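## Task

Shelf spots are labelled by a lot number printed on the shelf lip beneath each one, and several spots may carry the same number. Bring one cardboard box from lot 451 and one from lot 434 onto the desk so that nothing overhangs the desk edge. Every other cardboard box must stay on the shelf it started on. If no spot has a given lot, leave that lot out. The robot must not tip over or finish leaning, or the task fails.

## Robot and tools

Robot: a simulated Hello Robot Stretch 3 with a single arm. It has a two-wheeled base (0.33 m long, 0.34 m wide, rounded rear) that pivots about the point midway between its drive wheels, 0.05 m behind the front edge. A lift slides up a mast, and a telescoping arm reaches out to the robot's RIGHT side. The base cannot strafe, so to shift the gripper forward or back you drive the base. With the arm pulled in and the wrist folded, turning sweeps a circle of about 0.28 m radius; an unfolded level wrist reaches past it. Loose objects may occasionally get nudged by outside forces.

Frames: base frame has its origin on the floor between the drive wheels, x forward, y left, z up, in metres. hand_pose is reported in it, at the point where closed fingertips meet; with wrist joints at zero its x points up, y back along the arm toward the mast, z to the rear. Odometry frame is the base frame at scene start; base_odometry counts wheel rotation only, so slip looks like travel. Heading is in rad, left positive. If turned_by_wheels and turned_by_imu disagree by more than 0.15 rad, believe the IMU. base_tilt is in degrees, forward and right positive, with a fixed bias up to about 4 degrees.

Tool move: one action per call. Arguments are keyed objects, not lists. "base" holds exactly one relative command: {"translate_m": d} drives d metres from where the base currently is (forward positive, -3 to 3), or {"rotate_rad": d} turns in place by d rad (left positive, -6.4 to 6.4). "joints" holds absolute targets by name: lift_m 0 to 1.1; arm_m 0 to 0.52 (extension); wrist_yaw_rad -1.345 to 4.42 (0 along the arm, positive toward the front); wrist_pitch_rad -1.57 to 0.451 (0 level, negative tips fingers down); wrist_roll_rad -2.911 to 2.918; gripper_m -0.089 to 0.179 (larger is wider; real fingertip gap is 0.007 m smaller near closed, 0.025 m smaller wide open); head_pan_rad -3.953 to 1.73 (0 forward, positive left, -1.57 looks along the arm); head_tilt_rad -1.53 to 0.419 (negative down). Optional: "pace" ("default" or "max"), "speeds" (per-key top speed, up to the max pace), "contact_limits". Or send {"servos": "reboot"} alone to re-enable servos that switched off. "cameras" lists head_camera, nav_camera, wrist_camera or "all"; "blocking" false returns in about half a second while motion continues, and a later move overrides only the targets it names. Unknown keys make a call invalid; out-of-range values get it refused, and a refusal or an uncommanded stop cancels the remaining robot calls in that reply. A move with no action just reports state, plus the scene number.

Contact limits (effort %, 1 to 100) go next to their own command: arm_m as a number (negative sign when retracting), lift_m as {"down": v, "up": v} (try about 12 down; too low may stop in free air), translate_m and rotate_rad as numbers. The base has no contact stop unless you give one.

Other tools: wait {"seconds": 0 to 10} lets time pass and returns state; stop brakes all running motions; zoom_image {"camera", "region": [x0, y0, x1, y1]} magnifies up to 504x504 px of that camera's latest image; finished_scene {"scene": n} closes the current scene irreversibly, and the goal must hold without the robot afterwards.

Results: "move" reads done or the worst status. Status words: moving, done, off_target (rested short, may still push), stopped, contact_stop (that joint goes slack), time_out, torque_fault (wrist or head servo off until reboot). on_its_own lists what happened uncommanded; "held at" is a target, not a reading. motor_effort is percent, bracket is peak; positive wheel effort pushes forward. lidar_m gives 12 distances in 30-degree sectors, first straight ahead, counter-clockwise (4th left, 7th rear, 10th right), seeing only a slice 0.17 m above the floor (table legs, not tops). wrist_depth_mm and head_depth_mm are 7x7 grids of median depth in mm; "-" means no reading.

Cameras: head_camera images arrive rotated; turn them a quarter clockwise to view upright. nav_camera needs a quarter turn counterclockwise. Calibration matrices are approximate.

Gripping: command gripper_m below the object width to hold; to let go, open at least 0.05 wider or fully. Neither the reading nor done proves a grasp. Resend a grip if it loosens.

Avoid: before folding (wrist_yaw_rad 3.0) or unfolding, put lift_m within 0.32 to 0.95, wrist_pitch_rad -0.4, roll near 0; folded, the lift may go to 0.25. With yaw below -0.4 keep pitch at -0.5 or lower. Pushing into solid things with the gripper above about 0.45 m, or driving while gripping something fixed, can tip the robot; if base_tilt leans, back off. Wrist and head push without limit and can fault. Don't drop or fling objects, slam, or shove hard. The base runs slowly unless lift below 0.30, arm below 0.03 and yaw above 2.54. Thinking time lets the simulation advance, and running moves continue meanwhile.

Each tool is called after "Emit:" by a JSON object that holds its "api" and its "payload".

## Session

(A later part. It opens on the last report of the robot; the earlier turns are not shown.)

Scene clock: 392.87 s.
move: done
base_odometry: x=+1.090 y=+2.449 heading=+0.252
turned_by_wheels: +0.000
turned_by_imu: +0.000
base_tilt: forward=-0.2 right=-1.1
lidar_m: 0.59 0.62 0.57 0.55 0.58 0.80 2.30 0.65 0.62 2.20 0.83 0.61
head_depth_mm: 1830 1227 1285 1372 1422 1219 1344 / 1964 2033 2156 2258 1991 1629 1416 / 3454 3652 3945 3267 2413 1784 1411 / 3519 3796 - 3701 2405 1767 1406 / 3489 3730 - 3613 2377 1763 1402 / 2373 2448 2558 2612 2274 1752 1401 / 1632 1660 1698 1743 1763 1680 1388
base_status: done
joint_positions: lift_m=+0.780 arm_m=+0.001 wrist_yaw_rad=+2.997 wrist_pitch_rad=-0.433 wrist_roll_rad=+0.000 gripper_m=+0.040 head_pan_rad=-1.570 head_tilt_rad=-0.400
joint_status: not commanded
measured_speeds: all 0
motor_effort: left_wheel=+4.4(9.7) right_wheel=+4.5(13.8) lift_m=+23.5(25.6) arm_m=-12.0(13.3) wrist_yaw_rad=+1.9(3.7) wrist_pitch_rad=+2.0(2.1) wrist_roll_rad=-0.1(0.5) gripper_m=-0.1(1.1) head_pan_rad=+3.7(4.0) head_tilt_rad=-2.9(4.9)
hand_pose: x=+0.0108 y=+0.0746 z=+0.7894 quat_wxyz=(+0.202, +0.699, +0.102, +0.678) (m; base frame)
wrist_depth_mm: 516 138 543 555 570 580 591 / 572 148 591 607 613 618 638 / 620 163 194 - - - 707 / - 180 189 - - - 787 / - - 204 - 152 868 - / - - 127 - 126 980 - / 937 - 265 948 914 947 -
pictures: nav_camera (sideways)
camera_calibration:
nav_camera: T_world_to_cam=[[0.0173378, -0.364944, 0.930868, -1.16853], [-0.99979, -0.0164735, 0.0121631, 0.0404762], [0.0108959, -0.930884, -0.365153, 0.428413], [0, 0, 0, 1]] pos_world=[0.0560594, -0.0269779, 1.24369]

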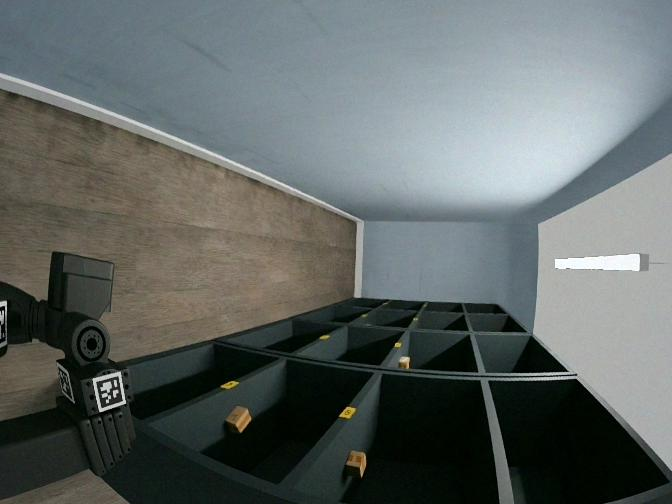

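Emit:
{"api": "move", "payload": {"base": {"rotate_rad":-1.6}, "joints": {"head_pan_rad":-0.9,"head_tilt_rad":-0.4}, "cameras": ["head_camera","nav_camera"]}}

Scene clock: 403.23 s.
move: done
base_odometry: x=+1.090 y=+2.449 heading=-1.347
turned_by_wheels: -1.600
turned_by_imu: -1.574
base_tilt: forward=-0.3 right=-1.2
lidar_m: 2.30 0.85 0.62 0.59 0.62 0.58 0.55 0.58 0.79 2.17 0.66 0.62
head_depth_mm: 2744 2878 2979 3106 2463 1807 1428 / 2838 3033 3156 3332 2446 1798 1423 / 693 755 824 908 1008 1149 1332 / 604 649 699 760 834 922 1026 / 536 570 609 654 705 767 838 / 503 535 577 626 681 967 857 / 643 1274 1374 887 1330 1039 1266
base_status: done
joint_positions: lift_m=+0.780 arm_m=+0.001 wrist_yaw_rad=+2.997 wrist_pitch_rad=-0.433 wrist_roll_rad=+0.000 gripper_m=+0.040 head_pan_rad=-0.900 head_tilt_rad=-0.400
joint_status: all done
measured_speeds: all 0
motor_effort: left_wheel=+7.9(12.7) right_wheel=-9.8(12.7) lift_m=+26.5(27.2) arm_m=-12.1(13.6) wrist_yaw_rad=+2.9(3.5) wrist_pitch_rad=+2.0(2.1) wrist_roll_rad=-0.1(0.4) gripper_m=+0.1(0.9) head_pan_rad=-3.2(6.2) head_tilt_rad=-3.4(7.1)
hand_pose: x=+0.0108 y=+0.0746 z=+0.7894 quat_wxyz=(+0.202, +0.699, +0.102, +0.678) (m; base frame)
wrist_depth_mm: 531 137 - - - - - / - 149 - - - - - / - 163 171 - - - - / 720 180 189 - - - - / 803 - 204 - 152 - - / - - 127 - 129 - - / - 949 264 942 920 954 930
pictures: head_camera (sideways), nav_camera (sideways)
camera_calibration:
head_camera: T_world_to_cam=[[-0.247907, 0.237624, -0.93919, 1.23928], [0.802712, 0.593155, -0.061809, 0.0752153], [0.542398, -0.769222, -0.337791, 0.391932], [0, 0, 0, 1]] pos_world=[0.0342673, -0.0376143, 1.30096]
nav_camera: T_world_to_cam=[[0.24037, -0.275164, 0.930864, -1.16987], [-0.773104, -0.634162, 0.0121738, 0.0390404], [0.586969, -0.722581, -0.365164, 0.424954], [0, 0, 0, 1]] pos_world=[0.0619483, 0.00991579, 1.24369]

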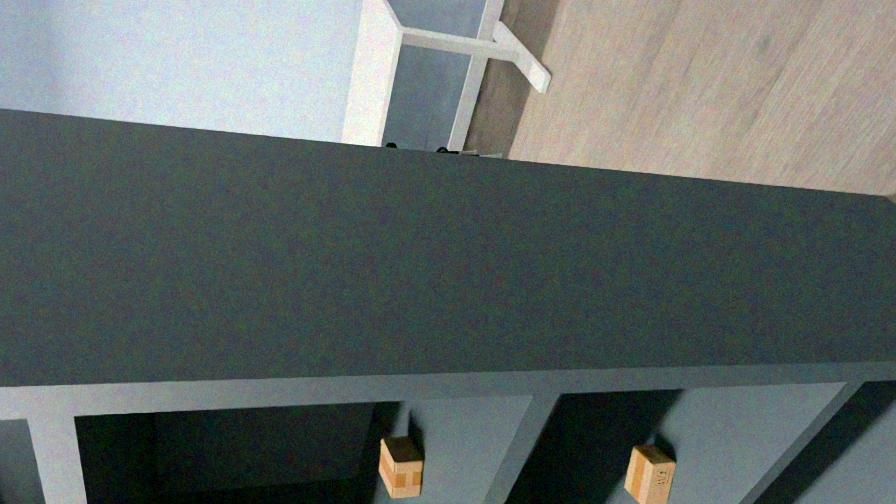

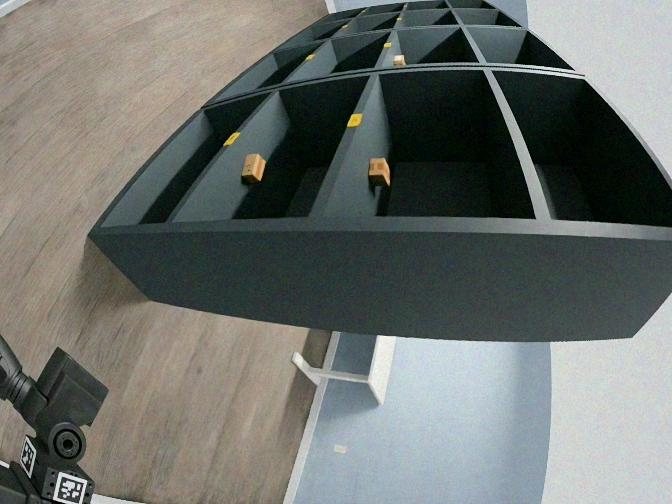

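Drive forward along the aisle, reading labels.

Emit:
{"api": "move", "payload": {"base": {"translate_m":0.7}, "joints": {"head_pan_rad":-1.2,"head_tilt_rad":-0.4}, "cameras": ["head_camera","nav_camera"]}}

Emit:
{"api": "move", "payload": {"joints": {"head_pan_rad":-0.75,"head_tilt_rad":-0.3}, "cameras": ["head_camera"]}}

Scene clock: 417.63 s.
move: done
base_odometry: x=+1.245 y=+1.766 heading=-1.348
turned_by_wheels: +0.000
turned_by_imu: +0.001
base_tilt: forward=-0.3 right=-1.2
lidar_m: 1.63 0.84 0.62 0.59 0.62 0.84 1.25 1.30 0.46 0.75 0.89 0.76
head_depth_mm: 436 726 769 810 601 456 845 / 443 753 798 836 597 471 845 / 450 780 829 862 593 489 840 / 458 813 867 896 589 946 835 / 466 848 905 913 581 976 830 / 476 887 948 896 578 1008 827 / 487 877 913 882 602 999 825
base_status: done
joint_positions: lift_m=+0.780 arm_m=+0.001 wrist_yaw_rad=+2.997 wrist_pitch_rad=-0.433 wrist_roll_rad=+0.000 gripper_m=+0.040 head_pan_rad=-1.200 head_tilt_rad=-0.400
joint_status: all done
measured_speeds: all 0
motor_effort: left_wheel=+3.1(11.7) right_wheel=+6.9(10.9) lift_m=+30.2(31.4) arm_m=-5.7(10.6) wrist_yaw_rad=+1.9(3.7) wrist_pitch_rad=+2.0(2.1) wrist_roll_rad=-0.1(0.5) gripper_m=+0.4(0.9) head_pan_rad=+3.2(5.2) head_tilt_rad=-2.8(6.3)
hand_pose: x=+0.0108 y=+0.0746 z=+0.7894 quat_wxyz=(+0.202, +0.699, +0.102, +0.678) (m; base frame)
wrist_depth_mm: 534 138 - - - - - / - 148 - - - - - / - 163 171 - - - - / - 180 189 - - - - / - - 204 - 152 - - / - - 127 - 129 - - / 935 962 264 944 911 951 935
pictures: head_camera (sideways), nav_camera (sideways)
camera_calibration:
head_camera: T_world_to_cam=[[-0.166461, 0.300341, -0.939195, 1.2388], [0.942305, 0.329001, -0.0618024, 0.0743264], [0.290434, -0.895296, -0.337778, 0.393436], [0, 0, 0, 1]] pos_world=[0.0219059, -0.0442736, 1.30096]
nav_camera: T_world_to_cam=[[0.148136, -0.333994, 0.930862, -1.16932], [-0.926198, -0.376839, 0.0121834, 0.0399525], [0.346716, -0.863968, -0.365168, 0.426374], [0, 0, 0, 1]] pos_world=[0.0623915, -0.00711738, 1.24369]

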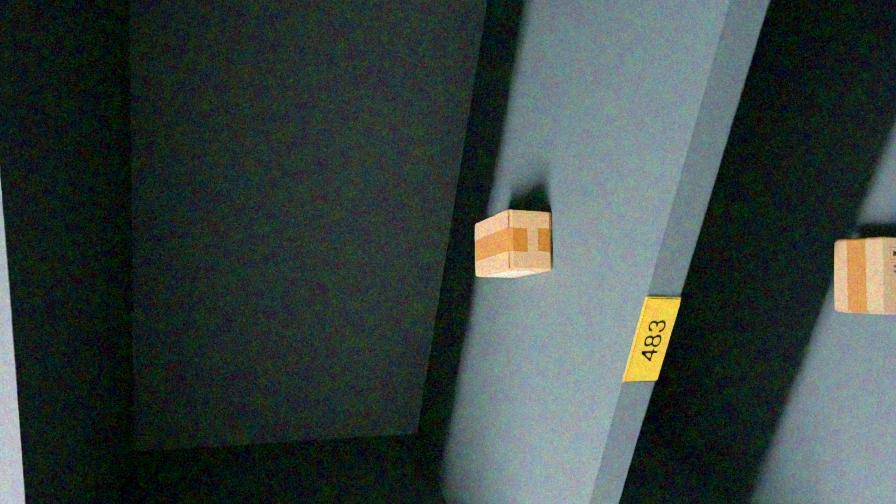

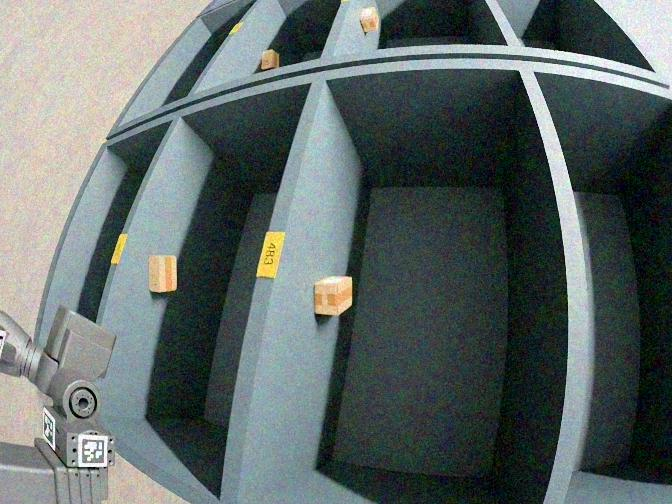

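Scene clock: 418.47 s.
move: done
base_odometry: x=+1.245 y=+1.766 heading=-1.348
turned_by_wheels: +0.000
turned_by_imu: +0.000
base_tilt: forward=-0.4 right=-1.3
lidar_m: 1.63 0.85 0.62 0.59 0.62 0.84 1.25 1.29 0.46 0.75 0.90 0.76
head_depth_mm: 398 644 877 903 728 501 894 / 856 660 955 983 721 521 925 / 784 676 901 962 715 1055 921 / 723 694 808 857 708 964 912 / 663 681 731 770 768 863 880 / 667 698 733 771 819 876 939 / 1420 1303 1547 1180 1612 1224 1422
base_status: not commanded
joint_positions: lift_m=+0.780 arm_m=+0.001 wrist_yaw_rad=+2.997 wrist_pitch_rad=-0.433 wrist_roll_rad=+0.000 gripper_m=+0.040 head_pan_rad=-0.736 head_tilt_rad=-0.304
joint_status: all done
measured_speeds: all 0
motor_effort: left_wheel=+2.7(3.3) right_wheel=+6.7(7.8) lift_m=+30.6(30.8) arm_m=-4.8(6.1) wrist_yaw_rad=+2.0(3.0) wrist_pitch_rad=+1.9(2.0) wrist_roll_rad=+0.1(0.3) gripper_m=+0.2(0.7) head_pan_rad=+1.5(5.1) head_tilt_rad=+5.3(7.3)
hand_pose: x=+0.0108 y=+0.0746 z=+0.7894 quat_wxyz=(+0.202, +0.699, +0.102, +0.678) (m; base frame)
wrist_depth_mm: 536 138 - - - - - / - 148 - - - - - / - 163 171 - - - - / - 180 189 - - - - / - - 204 - 152 - - / - - 127 - 129 - - / 936 951 263 935 903 944 917
pictures: head_camera (sideways)
camera_calibration:
head_camera: T_world_to_cam=[[-0.215115, 0.132345, -0.96758, 1.2761], [0.699521, 0.712247, -0.0580984, 0.070972], [0.681466, -0.68934, -0.245793, 0.271295], [0, 0, 0, 1]] pos_world=[0.0399829, -0.0324204, 1.30554]

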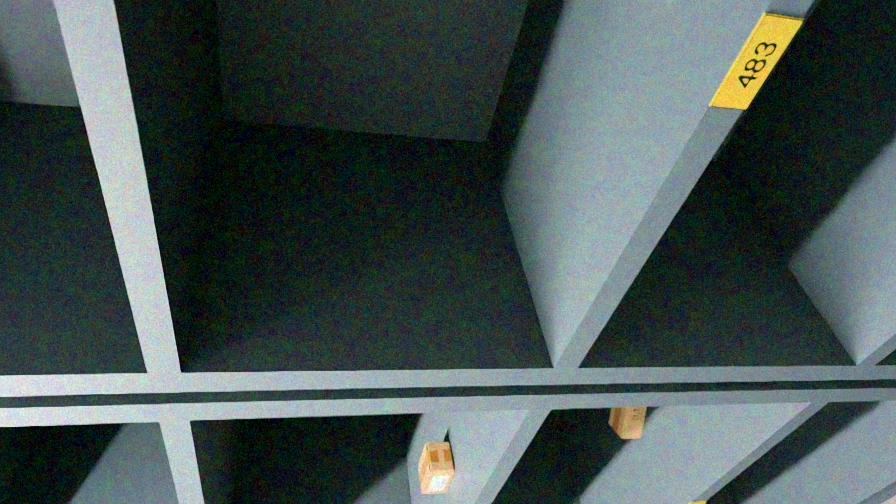

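Emit:
{"api": "move", "payload": {"joints": {"head_pan_rad":-1.3,"head_tilt_rad":-0.8}, "cameras": ["head_camera"]}}

Emit:
{"api": "move", "payload": {"base": {"translate_m":0.75}, "joints": {"head_pan_rad":-1.3,"head_tilt_rad":-0.6}, "cameras": ["head_camera","nav_camera"]}}

Scene clock: 424.80 s.
move: done
base_odometry: x=+1.245 y=+1.766 heading=-1.348
turned_by_wheels: +0.000
turned_by_imu: +0.000
base_tilt: forward=-0.2 right=-1.3
lidar_m: 1.63 0.84 0.62 0.59 0.62 0.84 1.25 1.29 0.46 0.75 0.90 0.76
head_depth_mm: 684 742 573 488 874 770 - / 702 754 566 486 913 807 - / 720 771 559 1009 902 793 300 / 739 771 554 1028 900 795 314 / 759 716 548 1051 867 1162 1100 / 778 748 541 1048 888 1209 1115 / 803 739 539 1064 901 1200 1109
base_status: not commanded
joint_positions: lift_m=+0.780 arm_m=+0.001 wrist_yaw_rad=+2.997 wrist_pitch_rad=-0.433 wrist_roll_rad=+0.000 gripper_m=+0.040 head_pan_rad=-1.317 head_tilt_rad=-0.806
joint_status: all done
measured_speeds: all 0
motor_effort: left_wheel=+3.1(3.2) right_wheel=+6.4(7.2) lift_m=+29.0(30.4) arm_m=-3.1(3.9) wrist_yaw_rad=+2.0(2.9) wrist_pitch_rad=+1.9(2.1) wrist_roll_rad=-0.2(0.3) gripper_m=+0.2(0.9) head_pan_rad=-0.1(5.8) head_tilt_rad=-5.7(10.1)
hand_pose: x=+0.0108 y=+0.0746 z=+0.7894 quat_wxyz=(+0.202, +0.699, +0.102, +0.678) (m; base frame)
wrist_depth_mm: 530 137 - - - - - / - 148 - - - - - / - 163 171 - - - - / - 180 189 - - - - / - - 204 - 152 - - / - - 127 - 129 - - / 932 954 264 933 910 939 938
pictures: head_camera (sideways)
camera_calibration:
head_camera: T_world_to_cam=[[-0.216516, 0.650337, -0.728136, 0.963883], [0.967415, 0.243193, -0.0704582, 0.0854405], [0.131256, -0.719666, -0.681802, 0.841982], [0, 0, 0, 1]] pos_world=[0.0155241, -0.0416822, 1.28192]

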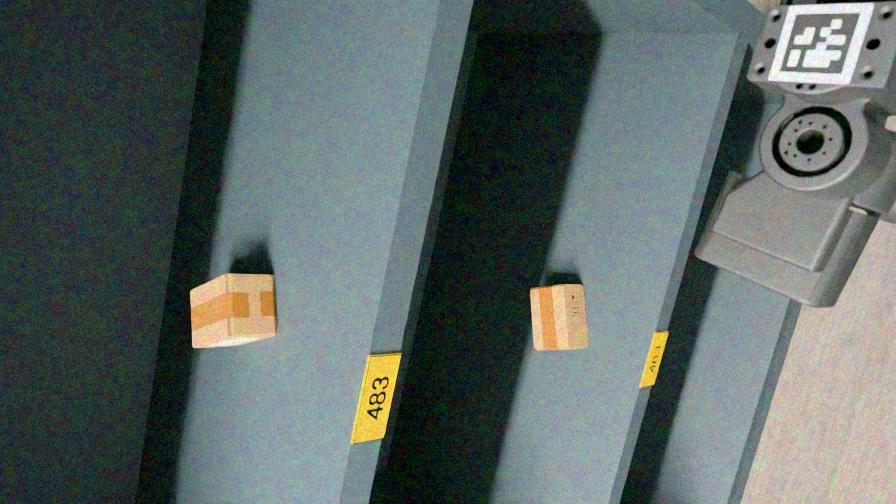

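Scene clock: 433.43 s.
move: done
base_odometry: x=+1.411 y=+1.035 heading=-1.347
turned_by_wheels: +0.000
turned_by_imu: +0.000
base_tilt: forward=-0.3 right=-1.2
lidar_m: 1.81 0.84 0.62 0.59 0.62 0.84 1.99 1.02 0.90 0.41 0.90 0.93
head_depth_mm: 651 355 365 414 471 529 717 / 689 751 800 559 478 564 647 / 706 773 830 589 994 875 718 / 726 797 844 585 985 866 762 / 746 820 863 579 1009 865 778 / 766 842 859 574 1033 857 1093 / 788 869 846 567 1065 857 1121
base_status: done
joint_positions: lift_m=+0.780 arm_m=+0.001 wrist_yaw_rad=+2.997 wrist_pitch_rad=-0.433 wrist_roll_rad=+0.000 gripper_m=+0.040 head_pan_rad=-1.300 head_tilt_rad=-0.600
joint_status: all done
measured_speeds: all 0
motor_effort: left_wheel=+6.5(11.6) right_wheel=+2.4(11.2) lift_m=+28.9(30.5) arm_m=+2.6(3.4) wrist_yaw_rad=+2.7(4.0) wrist_pitch_rad=+1.9(2.1) wrist_roll_rad=+0.0(0.5) gripper_m=+0.8(0.9) head_pan_rad=+3.4(4.3) head_tilt_rad=+4.0(5.3)
hand_pose: x=+0.0108 y=+0.0746 z=+0.7894 quat_wxyz=(+0.202, +0.699, +0.102, +0.678) (m; base frame)
wrist_depth_mm: 534 138 - - - - - / - 148 - - - - - / - 163 172 - - - - / - 180 189 - - - - / - - 204 - 152 - - / - - 127 - 129 - - / 932 958 264 941 925 925 940
pictures: head_camera (sideways), nav_camera (sideways)
camera_calibration:
head_camera: T_world_to_cam=[[-0.183716, 0.488657, -0.852914, 1.12625], [0.96697, 0.245803, -0.0674565, 0.0815578], [0.176686, -0.837135, -0.517675, 0.628213], [0, 0, 0, 1]] pos_world=[0.0170511, -0.0445007, 1.29131]
nav_camera: T_world_to_cam=[[0.161563, -0.51825, 0.83983, -1.05066], [-0.958605, -0.284603, 0.00878693, 0.0445616], [0.234464, -0.806485, -0.542778, 0.658226], [0, 0, 0, 1]] pos_world=[0.058134, -0.000972224, 1.23925]

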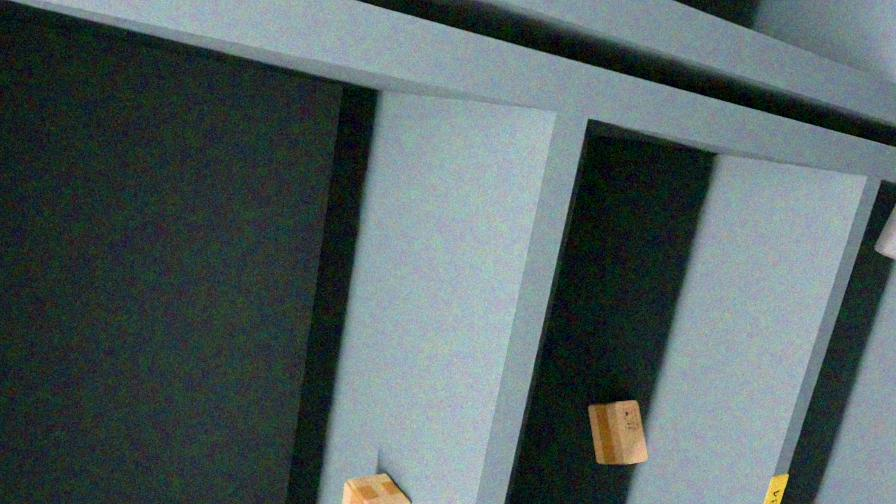

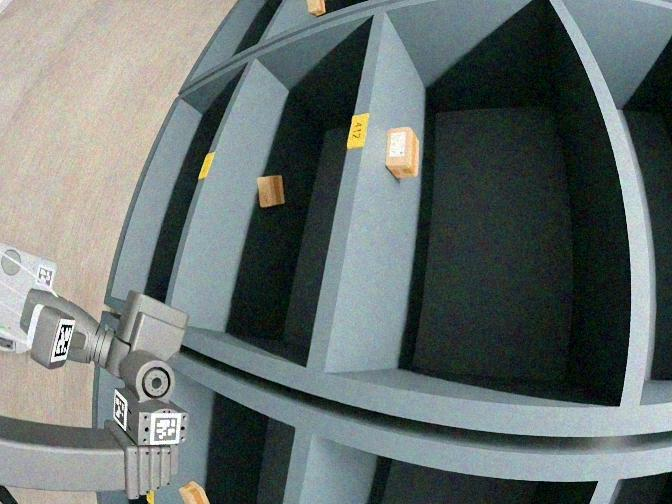

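Emit:
{"api": "move", "payload": {"joints": {"head_pan_rad":-0.95,"head_tilt_rad":-0.5}, "cameras": ["head_camera"]}}

Emit:
{"api": "zoom_image", "payload": {"camera": "head_camera", "region": [550, 150, 800, 400]}}

Emit:
{"api": "move", "payload": {"base": {"translate_m":0.75}, "joints": {"head_pan_rad":-1.2,"head_tilt_rad":-0.6}, "cameras": ["head_camera","nav_camera"]}}

Scene clock: 441.53 s.
move: done
base_odometry: x=+1.411 y=+1.035 heading=-1.347
turned_by_wheels: +0.000
turned_by_imu: +0.000
base_tilt: forward=-0.2 right=-1.1
lidar_m: 1.82 0.84 0.61 0.59 0.62 0.84 1.99 1.02 0.90 0.41 0.90 0.93
head_depth_mm: 715 769 817 741 513 905 786 / 757 816 878 735 512 966 781 / 806 875 942 728 552 953 777 / 862 941 1005 676 1095 942 776 / 923 1022 1083 672 1174 943 838 / 888 971 1006 705 1170 938 1194 / 814 874 921 792 1073 1030 1216
base_status: not commanded
joint_positions: lift_m=+0.780 arm_m=+0.001 wrist_yaw_rad=+2.997 wrist_pitch_rad=-0.433 wrist_roll_rad=+0.000 gripper_m=+0.040 head_pan_rad=-0.939 head_tilt_rad=-0.497
joint_status: all done
measured_speeds: all 0
motor_effort: left_wheel=+6.2(6.7) right_wheel=+2.7(3.1) lift_m=+28.2(29.1) arm_m=+4.4(4.8) wrist_yaw_rad=+2.0(3.1) wrist_pitch_rad=+1.9(2.0) wrist_roll_rad=-0.2(0.3) gripper_m=+0.0(0.7) head_pan_rad=+1.3(4.8) head_tilt_rad=+4.0(5.8)
hand_pose: x=+0.0108 y=+0.0746 z=+0.7894 quat_wxyz=(+0.202, +0.699, +0.102, +0.678) (m; base frame)
wrist_depth_mm: 531 138 - - - - - / - 148 - - - - - / - 163 171 - - - - / - 181 189 - - - - / - - 204 - 152 - - / - - 127 - 129 - - / 955 959 263 968 921 935 966
pictures: head_camera (sideways)
camera_calibration:
head_camera: T_world_to_cam=[[-0.291161, 0.319277, -0.901824, 1.19073], [0.821675, 0.566259, -0.0648086, 0.0789961], [0.489974, -0.759877, -0.427215, 0.508564], [0, 0, 0, 1]] pos_world=[0.0326025, -0.0384606, 1.29622]

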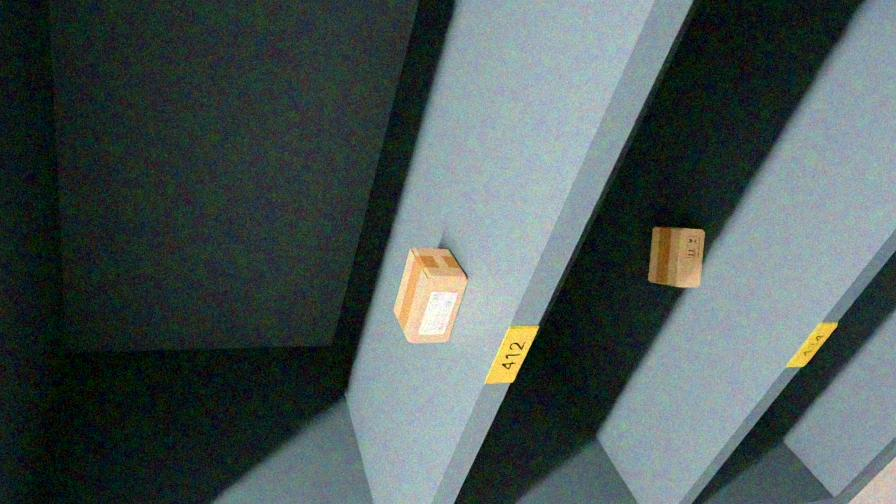

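Scaled by 2.016 from the camera's 896x504 image, which has a finer 1280x720 frame.

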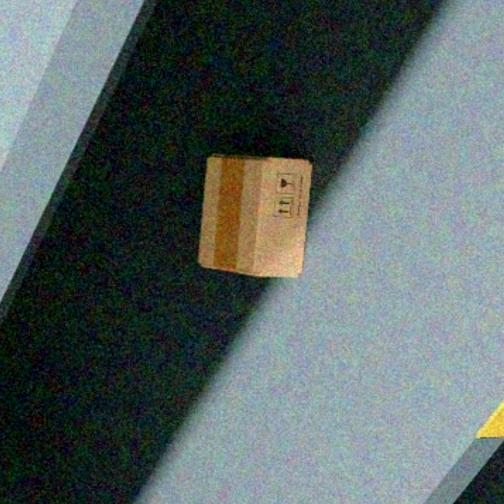

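Scene clock: 450.17 s.
move: done
base_odometry: x=+1.577 y=+0.303 heading=-1.347
turned_by_wheels: +0.000
turned_by_imu: +0.000
base_tilt: forward=-0.3 right=-1.2
lidar_m: 2.00 0.84 0.61 0.59 0.61 0.84 1.73 0.85 0.90 0.42 0.43 1.11
head_depth_mm: 647 730 795 605 481 883 737 / 328 402 564 572 499 879 732 / 344 368 400 448 511 752 730 / 342 376 421 481 547 632 746 / 783 859 871 580 1045 860 1070 / 813 900 859 576 1072 856 1120 / 850 943 794 599 1062 880 1140
base_status: done
joint_positions: lift_m=+0.780 arm_m=+0.001 wrist_yaw_rad=+2.997 wrist_pitch_rad=-0.433 wrist_roll_rad=+0.000 gripper_m=+0.040 head_pan_rad=-1.200 head_tilt_rad=-0.600
joint_status: all done
measured_speeds: all 0
motor_effort: left_wheel=+6.5(12.0) right_wheel=+2.6(11.0) lift_m=+28.0(29.0) arm_m=+9.4(9.8) wrist_yaw_rad=+1.9(3.6) wrist_pitch_rad=+2.0(2.0) wrist_roll_rad=-0.3(0.4) gripper_m=+0.4(1.0) head_pan_rad=-3.3(4.6) head_tilt_rad=-4.3(6.5)
hand_pose: x=+0.0108 y=+0.0746 z=+0.7894 quat_wxyz=(+0.202, +0.699, +0.102, +0.678) (m; base frame)
wrist_depth_mm: 538 137 - - - - - / - 148 - - - - - / - 163 171 - - - - / - 180 189 - - - - / - - 204 - 152 - - / - - 127 - 129 - - / 956 966 263 945 919 941 940
pictures: head_camera (sideways), nav_camera (sideways)
camera_calibration:
head_camera: T_world_to_cam=[[-0.231603, 0.468, -0.85284, 1.1265], [0.9376, 0.341113, -0.0674339, 0.0816499], [0.259356, -0.815241, -0.5178, 0.627815], [0, 0, 0, 1]] pos_world=[0.0215177, -0.0432316, 1.29131]
nav_camera: T_world_to_cam=[[0.212508, -0.499565, 0.839807, -1.05097], [-0.925429, -0.378819, 0.00883079, 0.0442769], [0.313723, -0.779058, -0.542814, 0.657746], [0, 0, 0, 1]] pos_world=[0.0579641, 0.00416777, 1.23925]

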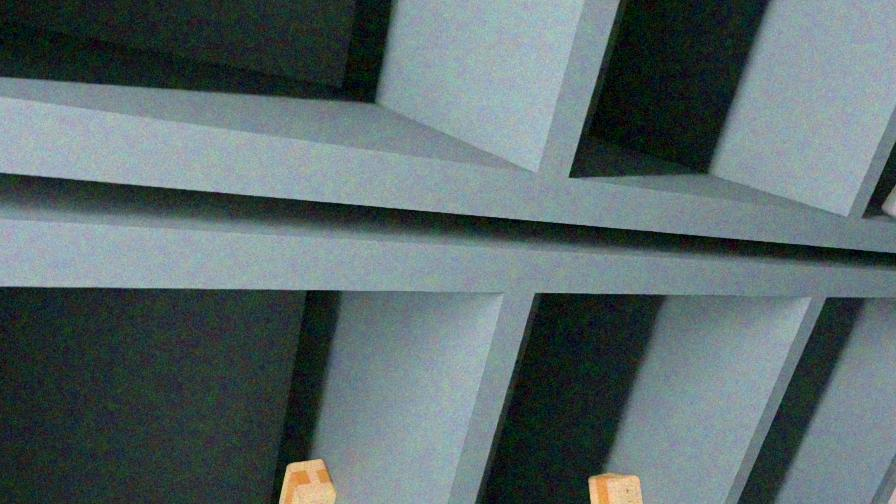

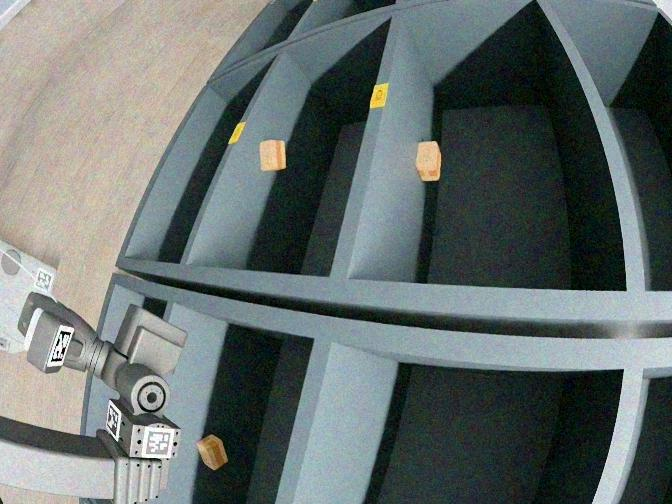

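Emit:
{"api": "move", "payload": {"joints": {"head_pan_rad":-0.8,"head_tilt_rad":-0.5}, "cameras": ["head_camera"]}}

Emit:
{"api": "zoom_image", "payload": {"camera": "head_camera", "region": [500, 100, 896, 400]}}

Emit:
{"api": "move", "payload": {"joints": {"head_pan_rad":-1.8,"head_tilt_rad":-0.7}, "cameras": ["head_camera"]}}

Scene clock: 457.70 s.
move: done
base_odometry: x=+1.577 y=+0.303 heading=-1.347
turned_by_wheels: +0.000
turned_by_imu: +0.000
base_tilt: forward=-0.3 right=-1.1
lidar_m: 2.00 0.84 0.61 0.59 0.61 0.84 1.73 0.86 0.90 0.42 0.43 1.10
head_depth_mm: 764 819 867 650 460 507 543 / 823 891 950 723 552 951 613 / 896 971 1024 715 1097 946 773 / 960 1069 1109 708 1179 945 837 / 1004 1149 1201 746 1211 970 1218 / 980 1072 1099 1203 1206 1357 1242 / 908 983 1026 1125 1196 1367 1294
base_status: not commanded
joint_positions: lift_m=+0.780 arm_m=+0.001 wrist_yaw_rad=+2.997 wrist_pitch_rad=-0.433 wrist_roll_rad=+0.000 gripper_m=+0.040 head_pan_rad=-0.795 head_tilt_rad=-0.504
joint_status: all done
measured_speeds: all 0
motor_effort: left_wheel=+6.1(6.8) right_wheel=+3.4(3.6) lift_m=+27.2(27.8) arm_m=+12.1(12.1) wrist_yaw_rad=+2.0(3.4) wrist_pitch_rad=+2.0(2.0) wrist_roll_rad=+0.1(0.4) gripper_m=+0.0(1.3) head_pan_rad=+3.0(5.2) head_tilt_rad=+3.8(6.3)
hand_pose: x=+0.0108 y=+0.0746 z=+0.7894 quat_wxyz=(+0.202, +0.699, +0.102, +0.678) (m; base frame)
wrist_depth_mm: 536 138 - - - - - / - 148 - - - - - / - 163 171 - - - - / - 180 189 - - - - / - - 203 - 152 - - / - - 127 - 129 - - / 931 966 263 957 913 931 932
pictures: head_camera (sideways)
camera_calibration:
head_camera: T_world_to_cam=[[-0.338337, 0.278539, -0.898857, 1.18714], [0.731521, 0.67871, -0.065031, 0.0798316], [0.59195, -0.679535, -0.43339, 0.516047], [0, 0, 0, 1]] pos_world=[0.0377811, -0.0341749, 1.29591]

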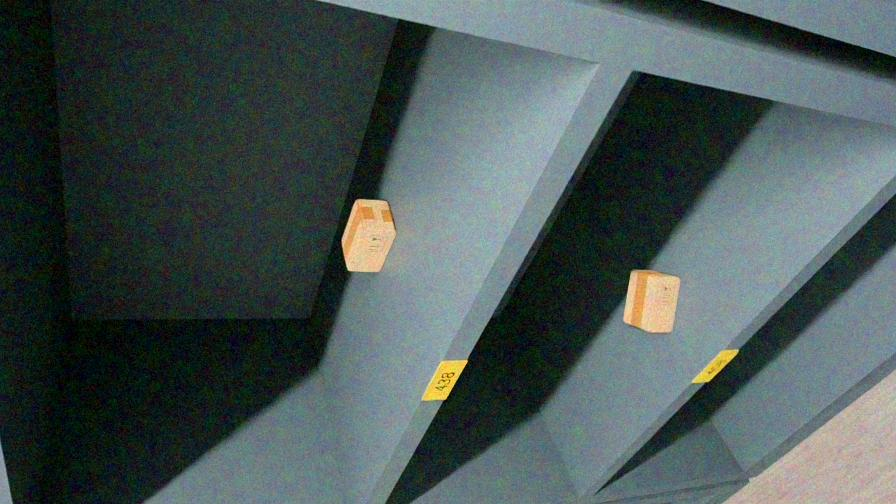

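Scaled by 1.273 from the camera's 896x504 image, which has a finer 1280x720 frame.

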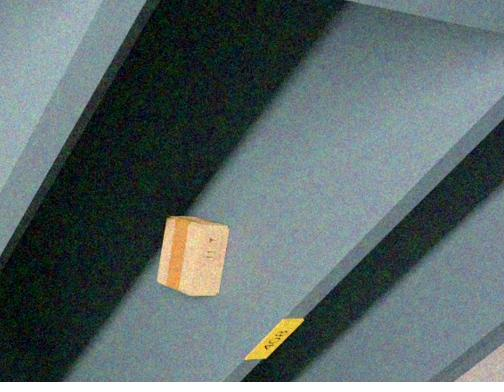

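Scene clock: 458.77 s.
move: done
base_odometry: x=+1.577 y=+0.303 heading=-1.347
turned_by_wheels: +0.000
turned_by_imu: +0.000
base_tilt: forward=-0.3 right=-1.2
lidar_m: 2.00 0.84 0.61 0.59 0.62 0.84 1.73 0.85 0.90 0.42 0.43 1.11
head_depth_mm: 789 891 676 582 1003 895 1174 / 769 866 604 554 999 866 - / 747 838 694 547 950 835 - / 729 813 688 521 980 831 - / 712 791 679 513 976 805 1143 / 695 773 670 491 971 801 309 / 678 753 663 486 671 656 729
base_status: not commanded
joint_positions: lift_m=+0.780 arm_m=+0.001 wrist_yaw_rad=+2.997 wrist_pitch_rad=-0.433 wrist_roll_rad=+0.000 gripper_m=+0.040 head_pan_rad=-1.822 head_tilt_rad=-0.699
joint_status: all done
measured_speeds: all 0
motor_effort: left_wheel=+6.7(6.8) right_wheel=+3.0(3.7) lift_m=+27.3(27.7) arm_m=+12.0(12.5) wrist_yaw_rad=+2.8(2.8) wrist_pitch_rad=+1.9(2.0) wrist_roll_rad=-0.1(0.5) gripper_m=+0.2(0.6) head_pan_rad=+0.7(5.8) head_tilt_rad=-5.4(7.7)
hand_pose: x=+0.0108 y=+0.0746 z=+0.7894 quat_wxyz=(+0.202, +0.699, +0.102, +0.678) (m; base frame)
wrist_depth_mm: 534 137 - - - - - / - 148 - - - - - / - 163 171 - - - - / - 180 189 - - - - / - - 204 - 152 - - / - - 127 - 129 - - / 949 965 266 934 912 934 946
pictures: head_camera (sideways)
camera_calibration:
head_camera: T_world_to_cam=[[0.104505, 0.594637, -0.797173, 1.05189], [0.962538, -0.26213, -0.0693481, 0.0840529], [-0.2502, -0.760062, -0.599755, 0.737602], [0, 0, 0, 1]] pos_world=[-0.00628323, -0.0428352, 1.28675]

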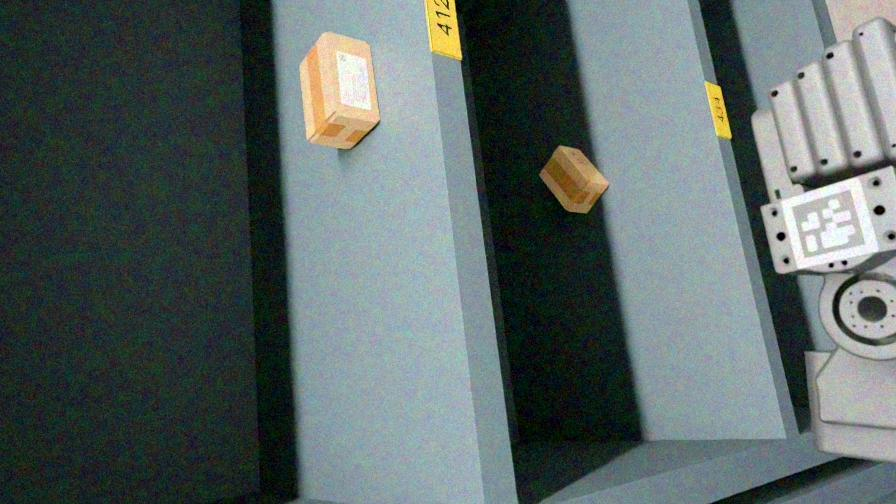

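Emit:
{"api": "zoom_image", "payload": {"camera": "head_camera", "region": [680, 70, 760, 150]}}

Emit:
{"api": "zoom_image", "payload": {"camera": "head_camera", "region": [520, 130, 630, 240]}}

Scaled by 6.300 from the camera's 896x504 image, which has a finer 1280x720 frame.

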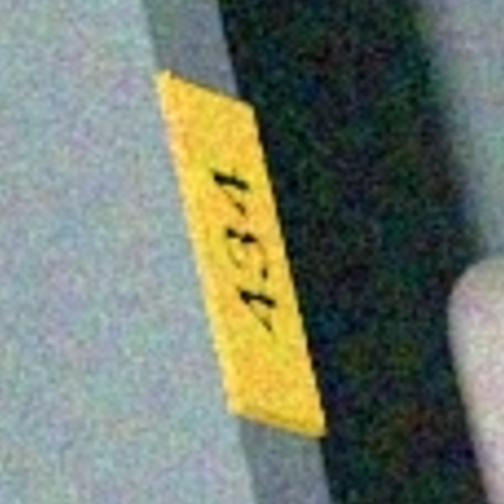

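Scaled by 4.582 from the camera's 896x504 image, which has a finer 1280x720 frame.

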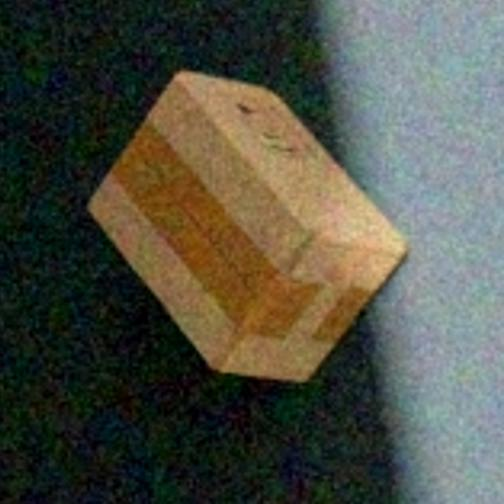

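Emit:
{"api": "move", "payload": {"base": {"translate_m":-0.42}, "joints": {"head_pan_rad":-1.57,"head_tilt_rad":-0.7}}}

Emit:
{"api": "move", "payload": {"joints": {"wrist_yaw_rad":0.455,"gripper_m":0.17}}}

Emit:
{"api": "move", "payload": {"joints": {"wrist_pitch_rad":-0.15,"lift_m":0.63}, "cameras": ["wrist_camera","head_camera"]}}

Scene clock: 495.23 s.
move: done
base_odometry: x=+1.484 y=+0.713 heading=-1.347
turned_by_wheels: +0.000
turned_by_imu: +0.000
base_tilt: forward=-0.3 right=-1.3
lidar_m: 2.27 0.84 0.61 0.59 0.61 0.84 2.32 0.59 0.53 0.87 0.71 0.65
head_depth_mm: 702 782 709 511 881 802 797 / 703 786 701 506 994 818 - / 703 785 691 521 992 813 1151 / 703 784 685 517 982 807 1125 / 705 783 676 513 946 805 313 / 703 787 556 508 965 798 1087 / 702 783 660 503 958 792 1087
base_status: done
joint_positions: lift_m=+0.780 arm_m=+0.001 wrist_yaw_rad=+2.997 wrist_pitch_rad=-0.433 wrist_roll_rad=+0.000 gripper_m=+0.040 head_pan_rad=-1.570 head_tilt_rad=-0.700
joint_status: all done
measured_speeds: all 0
motor_effort: left_wheel=-2.7(9.6) right_wheel=-8.7(14.3) lift_m=+26.5(27.0) arm_m=+12.1(13.5) wrist_yaw_rad=+2.1(3.8) wrist_pitch_rad=+1.9(2.1) wrist_roll_rad=-0.3(0.4) gripper_m=+0.3(1.0) head_pan_rad=-3.1(4.8) head_tilt_rad=-4.5(8.6)
hand_pose: x=+0.0108 y=+0.0746 z=+0.7894 quat_wxyz=(+0.202, +0.699, +0.102, +0.678) (m; base frame)
wrist_depth_mm: 534 138 - - - - - / - 148 - - - - - / - 163 171 - - - - / - 180 189 - - - - / - - 204 - 152 - - / - - 127 - 129 - - / 947 966 266 959 912 933 911
camera_calibration:
head_camera: T_world_to_cam=[[-0.0467496, 0.602657, -0.79663, 1.05205], [0.997494, -0.0142394, -0.0693093, 0.0837143], [-0.0531133, -0.797873, -0.600481, 0.737329], [0, 0, 0, 1]] pos_world=[0.00484021, -0.0445357, 1.28665]
nav_camera: T_world_to_cam=[[0.0175557, -0.623786, 0.781398, -0.973543], [-0.999788, -0.0193894, 0.00698386, 0.0471375], [0.0107944, -0.781354, -0.623994, 0.765219], [0, 0, 0, 1]] pos_world=[0.0559587, -0.0084615, 1.23789]
wrist_camera: T_world_to_cam=[[0.993811, -0.107957, -0.0261589, 0.0246033], [-0.084945, -0.58686, -0.80522, 0.712871], [0.0715774, 0.802459, -0.592399, 0.573121], [0, 0, 0, 1]] pos_world=[-0.00491872, -0.0388942, 0.914177]

Scene clock: 497.50 s.
move: done
base_odometry: x=+1.484 y=+0.713 heading=-1.347
turned_by_wheels: +0.000
turned_by_imu: +0.000
base_tilt: forward=-0.3 right=-1.1
lidar_m: 2.28 0.84 0.62 0.59 0.62 0.84 2.32 0.59 0.53 0.87 0.71 0.65
head_depth_mm: 703 784 709 511 879 803 798 / 704 784 702 506 994 818 - / 704 785 693 521 989 815 1155 / 703 783 684 518 979 788 368 / 704 783 677 513 950 804 355 / 703 786 556 507 967 801 1070 / 703 785 660 503 961 796 1063
base_status: not commanded
joint_positions: lift_m=+0.780 arm_m=+0.001 wrist_yaw_rad=+0.458 wrist_pitch_rad=-0.433 wrist_roll_rad=+0.000 gripper_m=+0.170 head_pan_rad=-1.570 head_tilt_rad=-0.700
joint_status: all done
measured_speeds: all 0
motor_effort: left_wheel=-3.0(3.2) right_wheel=-9.0(9.7) lift_m=+25.5(26.7) arm_m=+12.0(13.2) wrist_yaw_rad=-3.6(7.0) wrist_pitch_rad=+2.0(2.1) wrist_roll_rad=-0.2(0.4) gripper_m=+1.1(84.3) head_pan_rad=-3.1(3.8) head_tilt_rad=-5.8(6.0)
hand_pose: x=+0.0769 y=-0.3452 z=+0.7894 quat_wxyz=(+0.707, +0.305, -0.638, +0.009) (m; base frame)
wrist_depth_mm: 397 478 - - - - - / 415 487 - - - - - / 448 495 - - - - - / 480 507 - - 528 - - / - 147 515 510 491 503 517 / 123 127 466 454 448 423 446 / 116 752 825 405 392 382 106
camera_calibration:
head_camera: T_world_to_cam=[[-0.0467496, 0.602657, -0.79663, 1.05205], [0.997494, -0.0142394, -0.0693093, 0.0837143], [-0.0531133, -0.797873, -0.600481, 0.737329], [0, 0, 0, 1]] pos_world=[0.00484021, -0.0445357, 1.28665]
nav_camera: T_world_to_cam=[[0.0175551, -0.623788, 0.781397, -0.973541], [-0.999789, -0.0193109, 0.00704575, 0.0470611], [0.0106944, -0.781355, -0.623995, 0.765225], [0, 0, 0, 1]] pos_world=[0.0559581, -0.00846132, 1.23789]
wrist_camera: T_world_to_cam=[[-0.879889, -0.474455, -0.0262348, -0.0687163], [-0.262662, 0.531637, -0.805215, 0.871862], [0.395986, -0.701608, -0.592403, 0.361146], [0, 0, 0, 1]] pos_world=[0.0255337, -0.242734, 0.914177]

Scene clock: 499.70 s.
move: done
base_odometry: x=+1.484 y=+0.713 heading=-1.347
turned_by_wheels: +0.000
turned_by_imu: +0.000
base_tilt: forward=-0.3 right=-1.1
lidar_m: 2.28 0.84 0.61 0.59 0.61 0.84 2.32 0.59 0.53 0.87 0.71 0.65
head_depth_mm: 704 787 712 512 883 805 901 / 703 784 700 506 996 818 1068 / 703 784 694 523 985 814 1106 / 705 785 681 517 984 793 1076 / 703 787 674 512 949 806 446 / 703 784 557 509 971 799 1068 / 705 788 660 504 962 797 1069
base_status: not commanded
joint_positions: lift_m=+0.630 arm_m=+0.001 wrist_yaw_rad=+0.458 wrist_pitch_rad=-0.172 wrist_roll_rad=+0.000 gripper_m=+0.170 head_pan_rad=-1.570 head_tilt_rad=-0.700
joint_status: all done
measured_speeds: all 0
motor_effort: left_wheel=-3.0(3.4) right_wheel=-9.6(9.6) lift_m=+23.4(26.0) arm_m=+12.3(13.1) wrist_yaw_rad=-3.9(5.1) wrist_pitch_rad=+3.6(6.0) wrist_roll_rad=-0.3(0.4) gripper_m=+0.7(1.1) head_pan_rad=-3.5(3.6) head_tilt_rad=-5.2(6.1)
hand_pose: x=+0.0884 y=-0.3683 z=+0.7012 quat_wxyz=(+0.700, +0.219, -0.672, +0.101) (m; base frame)
wrist_depth_mm: 395 480 - - - - - / 406 478 - - - - - / 415 481 - - - - - / 434 486 - - - - - / 455 461 479 504 419 477 475 / 117 141 401 397 398 364 398 / - 126 340 328 326 316 106
pictures: head_camera (sideways), wrist_camera
camera_calibration:
head_camera: T_world_to_cam=[[-0.0467496, 0.602657, -0.79663, 1.05205], [0.997494, -0.0142394, -0.0693093, 0.0837143], [-0.0531133, -0.797873, -0.600481, 0.737329], [0, 0, 0, 1]] pos_world=[0.00484021, -0.0445357, 1.28665]
wrist_camera: T_world_to_cam=[[-0.877389, -0.479513, -0.0159656, -0.08125], [-0.161942, 0.327309, -0.930937, 0.820087], [0.451622, -0.814209, -0.364831, 0.082191], [0, 0, 0, 1]] pos_world=[0.0243992, -0.240462, 0.792138]

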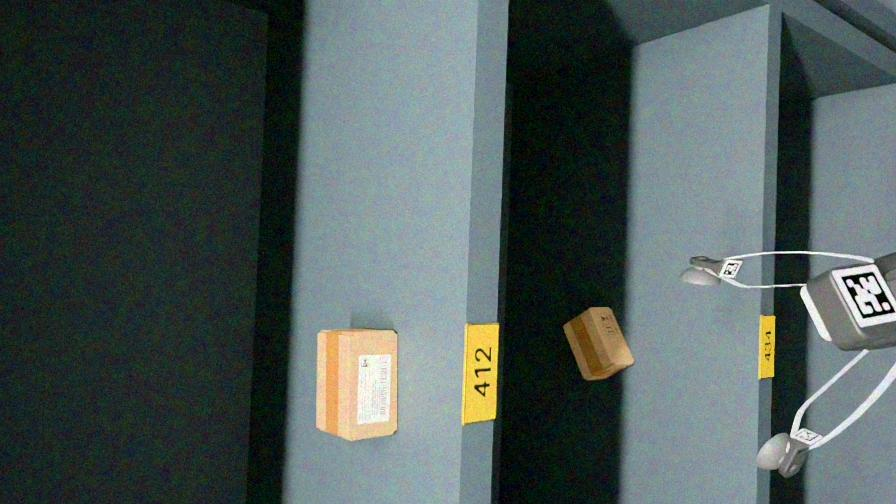

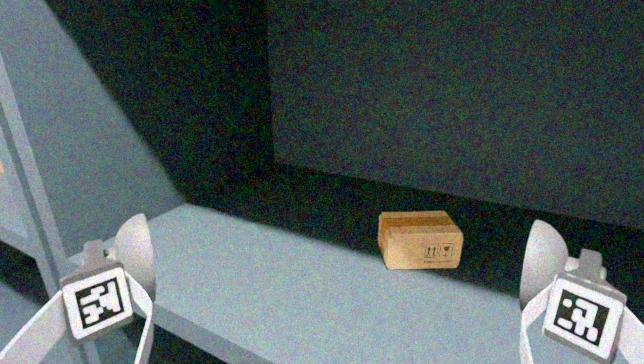

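Emit:
{"api": "move", "payload": {"joints": {"arm_m":0.25,"lift_m":0.6}, "cameras": ["wrist_camera"]}}

Scene clock: 510.47 s.
move: done
base_odometry: x=+1.484 y=+0.713 heading=-1.347
turned_by_wheels: +0.000
turned_by_imu: +0.000
base_tilt: forward=-0.4 right=-1.1
lidar_m: 2.28 0.84 0.61 0.59 0.62 0.84 2.32 0.59 0.53 0.87 0.71 0.65
head_depth_mm: 702 786 709 511 880 805 904 / 702 786 699 507 995 801 449 / 702 786 692 522 986 556 1087 / 703 786 683 517 955 609 1102 / 702 786 672 512 909 787 1095 / 704 788 558 508 967 800 1088 / 704 789 658 503 964 798 1085
base_status: not commanded
joint_positions: lift_m=+0.600 arm_m=+0.250 wrist_yaw_rad=+0.458 wrist_pitch_rad=-0.171 wrist_roll_rad=+0.000 gripper_m=+0.170 head_pan_rad=-1.570 head_tilt_rad=-0.700
joint_status: all done
measured_speeds: all 0
motor_effort: left_wheel=-3.3(3.4) right_wheel=-8.8(9.7) lift_m=+26.7(28.6) arm_m=+13.3(15.2) wrist_yaw_rad=-2.2(4.8) wrist_pitch_rad=+3.5(3.7) wrist_roll_rad=-0.2(0.3) gripper_m=+0.7(1.4) head_pan_rad=-2.6(3.7) head_tilt_rad=-4.8(5.3)
hand_pose: x=+0.0884 y=-0.6178 z=+0.6713 quat_wxyz=(+0.700, +0.219, -0.672, +0.101) (m; base frame)
wrist_depth_mm: 395 470 - - - - - / 407 477 - - - - - / 414 489 - - - - - / 427 496 542 - - - - / 424 429 450 446 420 - - / 123 141 353 352 350 335 - / 271 279 279 225 278 289 106
pictures: wrist_camera
camera_calibration:
wrist_camera: T_world_to_cam=[[-0.877426, -0.479448, -0.0159164, -0.201322], [-0.161718, 0.326868, -0.931131, 0.873808], [0.451631, -0.814425, -0.364338, -0.132263], [0, 0, 0, 1]] pos_world=[0.0243991, -0.489861, 0.762237]

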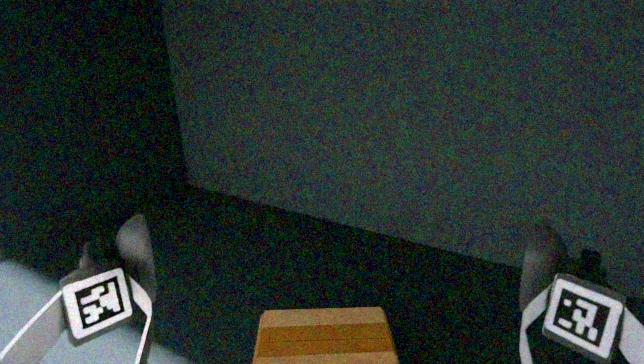

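Emit:
{"api": "move", "payload": {"base": {"translate_m":0.013}, "joints": {"arm_m":0.258}}}

Emit:
{"api": "move", "payload": {"joints": {"lift_m":0.53}, "contact_limits": {"lift_m":{"down":15}}, "cameras": ["wrist_camera"]}}

Scene clock: 519.13 s.
move: done
base_odometry: x=+1.487 y=+0.700 heading=-1.347
turned_by_wheels: +0.000
turned_by_imu: +0.000
base_tilt: forward=-0.2 right=-1.1
lidar_m: 2.28 0.84 0.61 0.59 0.61 0.84 2.33 0.59 0.54 0.86 0.69 0.64
head_depth_mm: 701 786 710 511 915 806 931 / 704 785 701 507 996 801 452 / 705 787 691 521 989 563 1065 / 703 785 682 517 947 629 1100 / 701 787 646 513 908 786 1095 / 702 784 603 508 962 796 1094 / 703 788 658 504 960 798 1089
base_status: done
joint_positions: lift_m=+0.600 arm_m=+0.258 wrist_yaw_rad=+0.458 wrist_pitch_rad=-0.171 wrist_roll_rad=+0.000 gripper_m=+0.170 head_pan_rad=-1.570 head_tilt_rad=-0.700
joint_status: all done
measured_speeds: all 0
motor_effort: left_wheel=+6.9(9.5) right_wheel=+2.2(7.6) lift_m=+28.8(31.0) arm_m=+13.1(14.8) wrist_yaw_rad=-3.3(4.0) wrist_pitch_rad=+3.4(3.6) wrist_roll_rad=-0.3(0.3) gripper_m=+0.5(1.0) head_pan_rad=-3.2(3.4) head_tilt_rad=-3.9(5.0)
hand_pose: x=+0.0883 y=-0.6258 z=+0.6713 quat_wxyz=(+0.700, +0.219, -0.672, +0.101) (m; base frame)
wrist_depth_mm: 388 458 - - - - - / 395 470 - - - - - / 404 478 - - - - - / 413 488 - - - - - / 411 426 446 426 400 - - / 122 141 352 351 349 335 - / 271 281 289 225 287 285 106
camera_calibration:
head_camera: T_world_to_cam=[[-0.0467496, 0.602657, -0.79663, 1.05205], [0.997494, -0.0142394, -0.0693093, 0.0837143], [-0.0531133, -0.797873, -0.600481, 0.737329], [0, 0, 0, 1]] pos_world=[0.00484021, -0.0445357, 1.28665]
nav_camera: T_world_to_cam=[[0.0174932, -0.623788, 0.781398, -0.973601], [-0.99979, -0.0192726, 0.00699716, 0.0471197], [0.0106948, -0.781356, -0.623994, 0.765146], [0, 0, 0, 1]] pos_world=[0.0559581, -0.00856124, 1.23789]
wrist_camera: T_world_to_cam=[[-0.877501, -0.479309, -0.0159498, -0.205061], [-0.161633, 0.326897, -0.931135, 0.876439], [0.451515, -0.814495, -0.364325, -0.13882], [0, 0, 0, 1]] pos_world=[0.0243993, -0.497861, 0.762237]

Scene clock: 520.60 s.
move: done
base_odometry: x=+1.487 y=+0.700 heading=-1.347
turned_by_wheels: +0.000
turned_by_imu: +0.000
base_tilt: forward=-0.2 right=-1.2
lidar_m: 2.28 0.84 0.62 0.59 0.61 0.84 2.33 0.59 0.54 0.86 0.69 0.64
head_depth_mm: 702 783 708 512 914 804 935 / 702 785 702 507 996 820 1051 / 702 784 693 522 984 603 1039 / 702 784 684 518 983 646 1102 / 703 787 645 512 949 782 1098 / 701 788 602 508 969 801 1091 / 703 786 659 503 960 796 1088
base_status: not commanded
joint_positions: lift_m=+0.530 arm_m=+0.258 wrist_yaw_rad=+0.458 wrist_pitch_rad=-0.171 wrist_roll_rad=+0.000 gripper_m=+0.170 head_pan_rad=-1.570 head_tilt_rad=-0.700
joint_status: all done
measured_speeds: all 0
motor_effort: left_wheel=+7.1(7.4) right_wheel=+3.3(3.8) lift_m=+23.9(28.4) arm_m=+12.7(13.9) wrist_yaw_rad=-2.6(4.3) wrist_pitch_rad=+3.5(3.6) wrist_roll_rad=-0.2(0.4) gripper_m=+0.6(1.0) head_pan_rad=-3.2(3.4) head_tilt_rad=-4.3(4.7)
contact_limits: lift_m down 15 (down: maximum 72; up: maximum 65)
hand_pose: x=+0.0883 y=-0.6258 z=+0.6013 quat_wxyz=(+0.700, +0.219, -0.672, +0.101) (m; base frame)
wrist_depth_mm: 388 451 - - - - - / 394 471 - - - - - / 404 481 - - - - - / 399 429 430 398 371 - - / 312 295 311 210 307 307 290 / 117 141 233 165 180 232 240 / 188 194 187 167 171 192 106
pictures: wrist_camera
camera_calibration:
wrist_camera: T_world_to_cam=[[-0.877501, -0.479309, -0.0159498, -0.206178], [-0.161633, 0.326897, -0.931135, 0.81126], [0.451515, -0.814495, -0.364325, -0.164323], [0, 0, 0, 1]] pos_world=[0.0243993, -0.497861, 0.692237]

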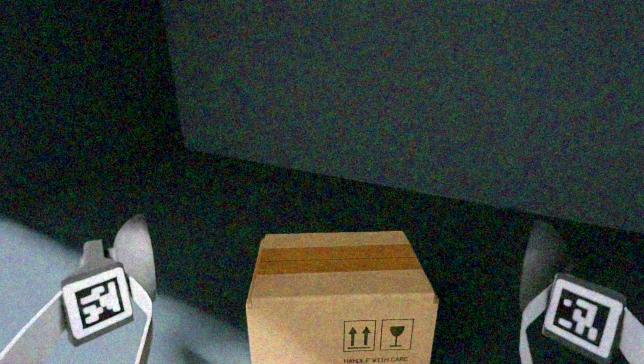

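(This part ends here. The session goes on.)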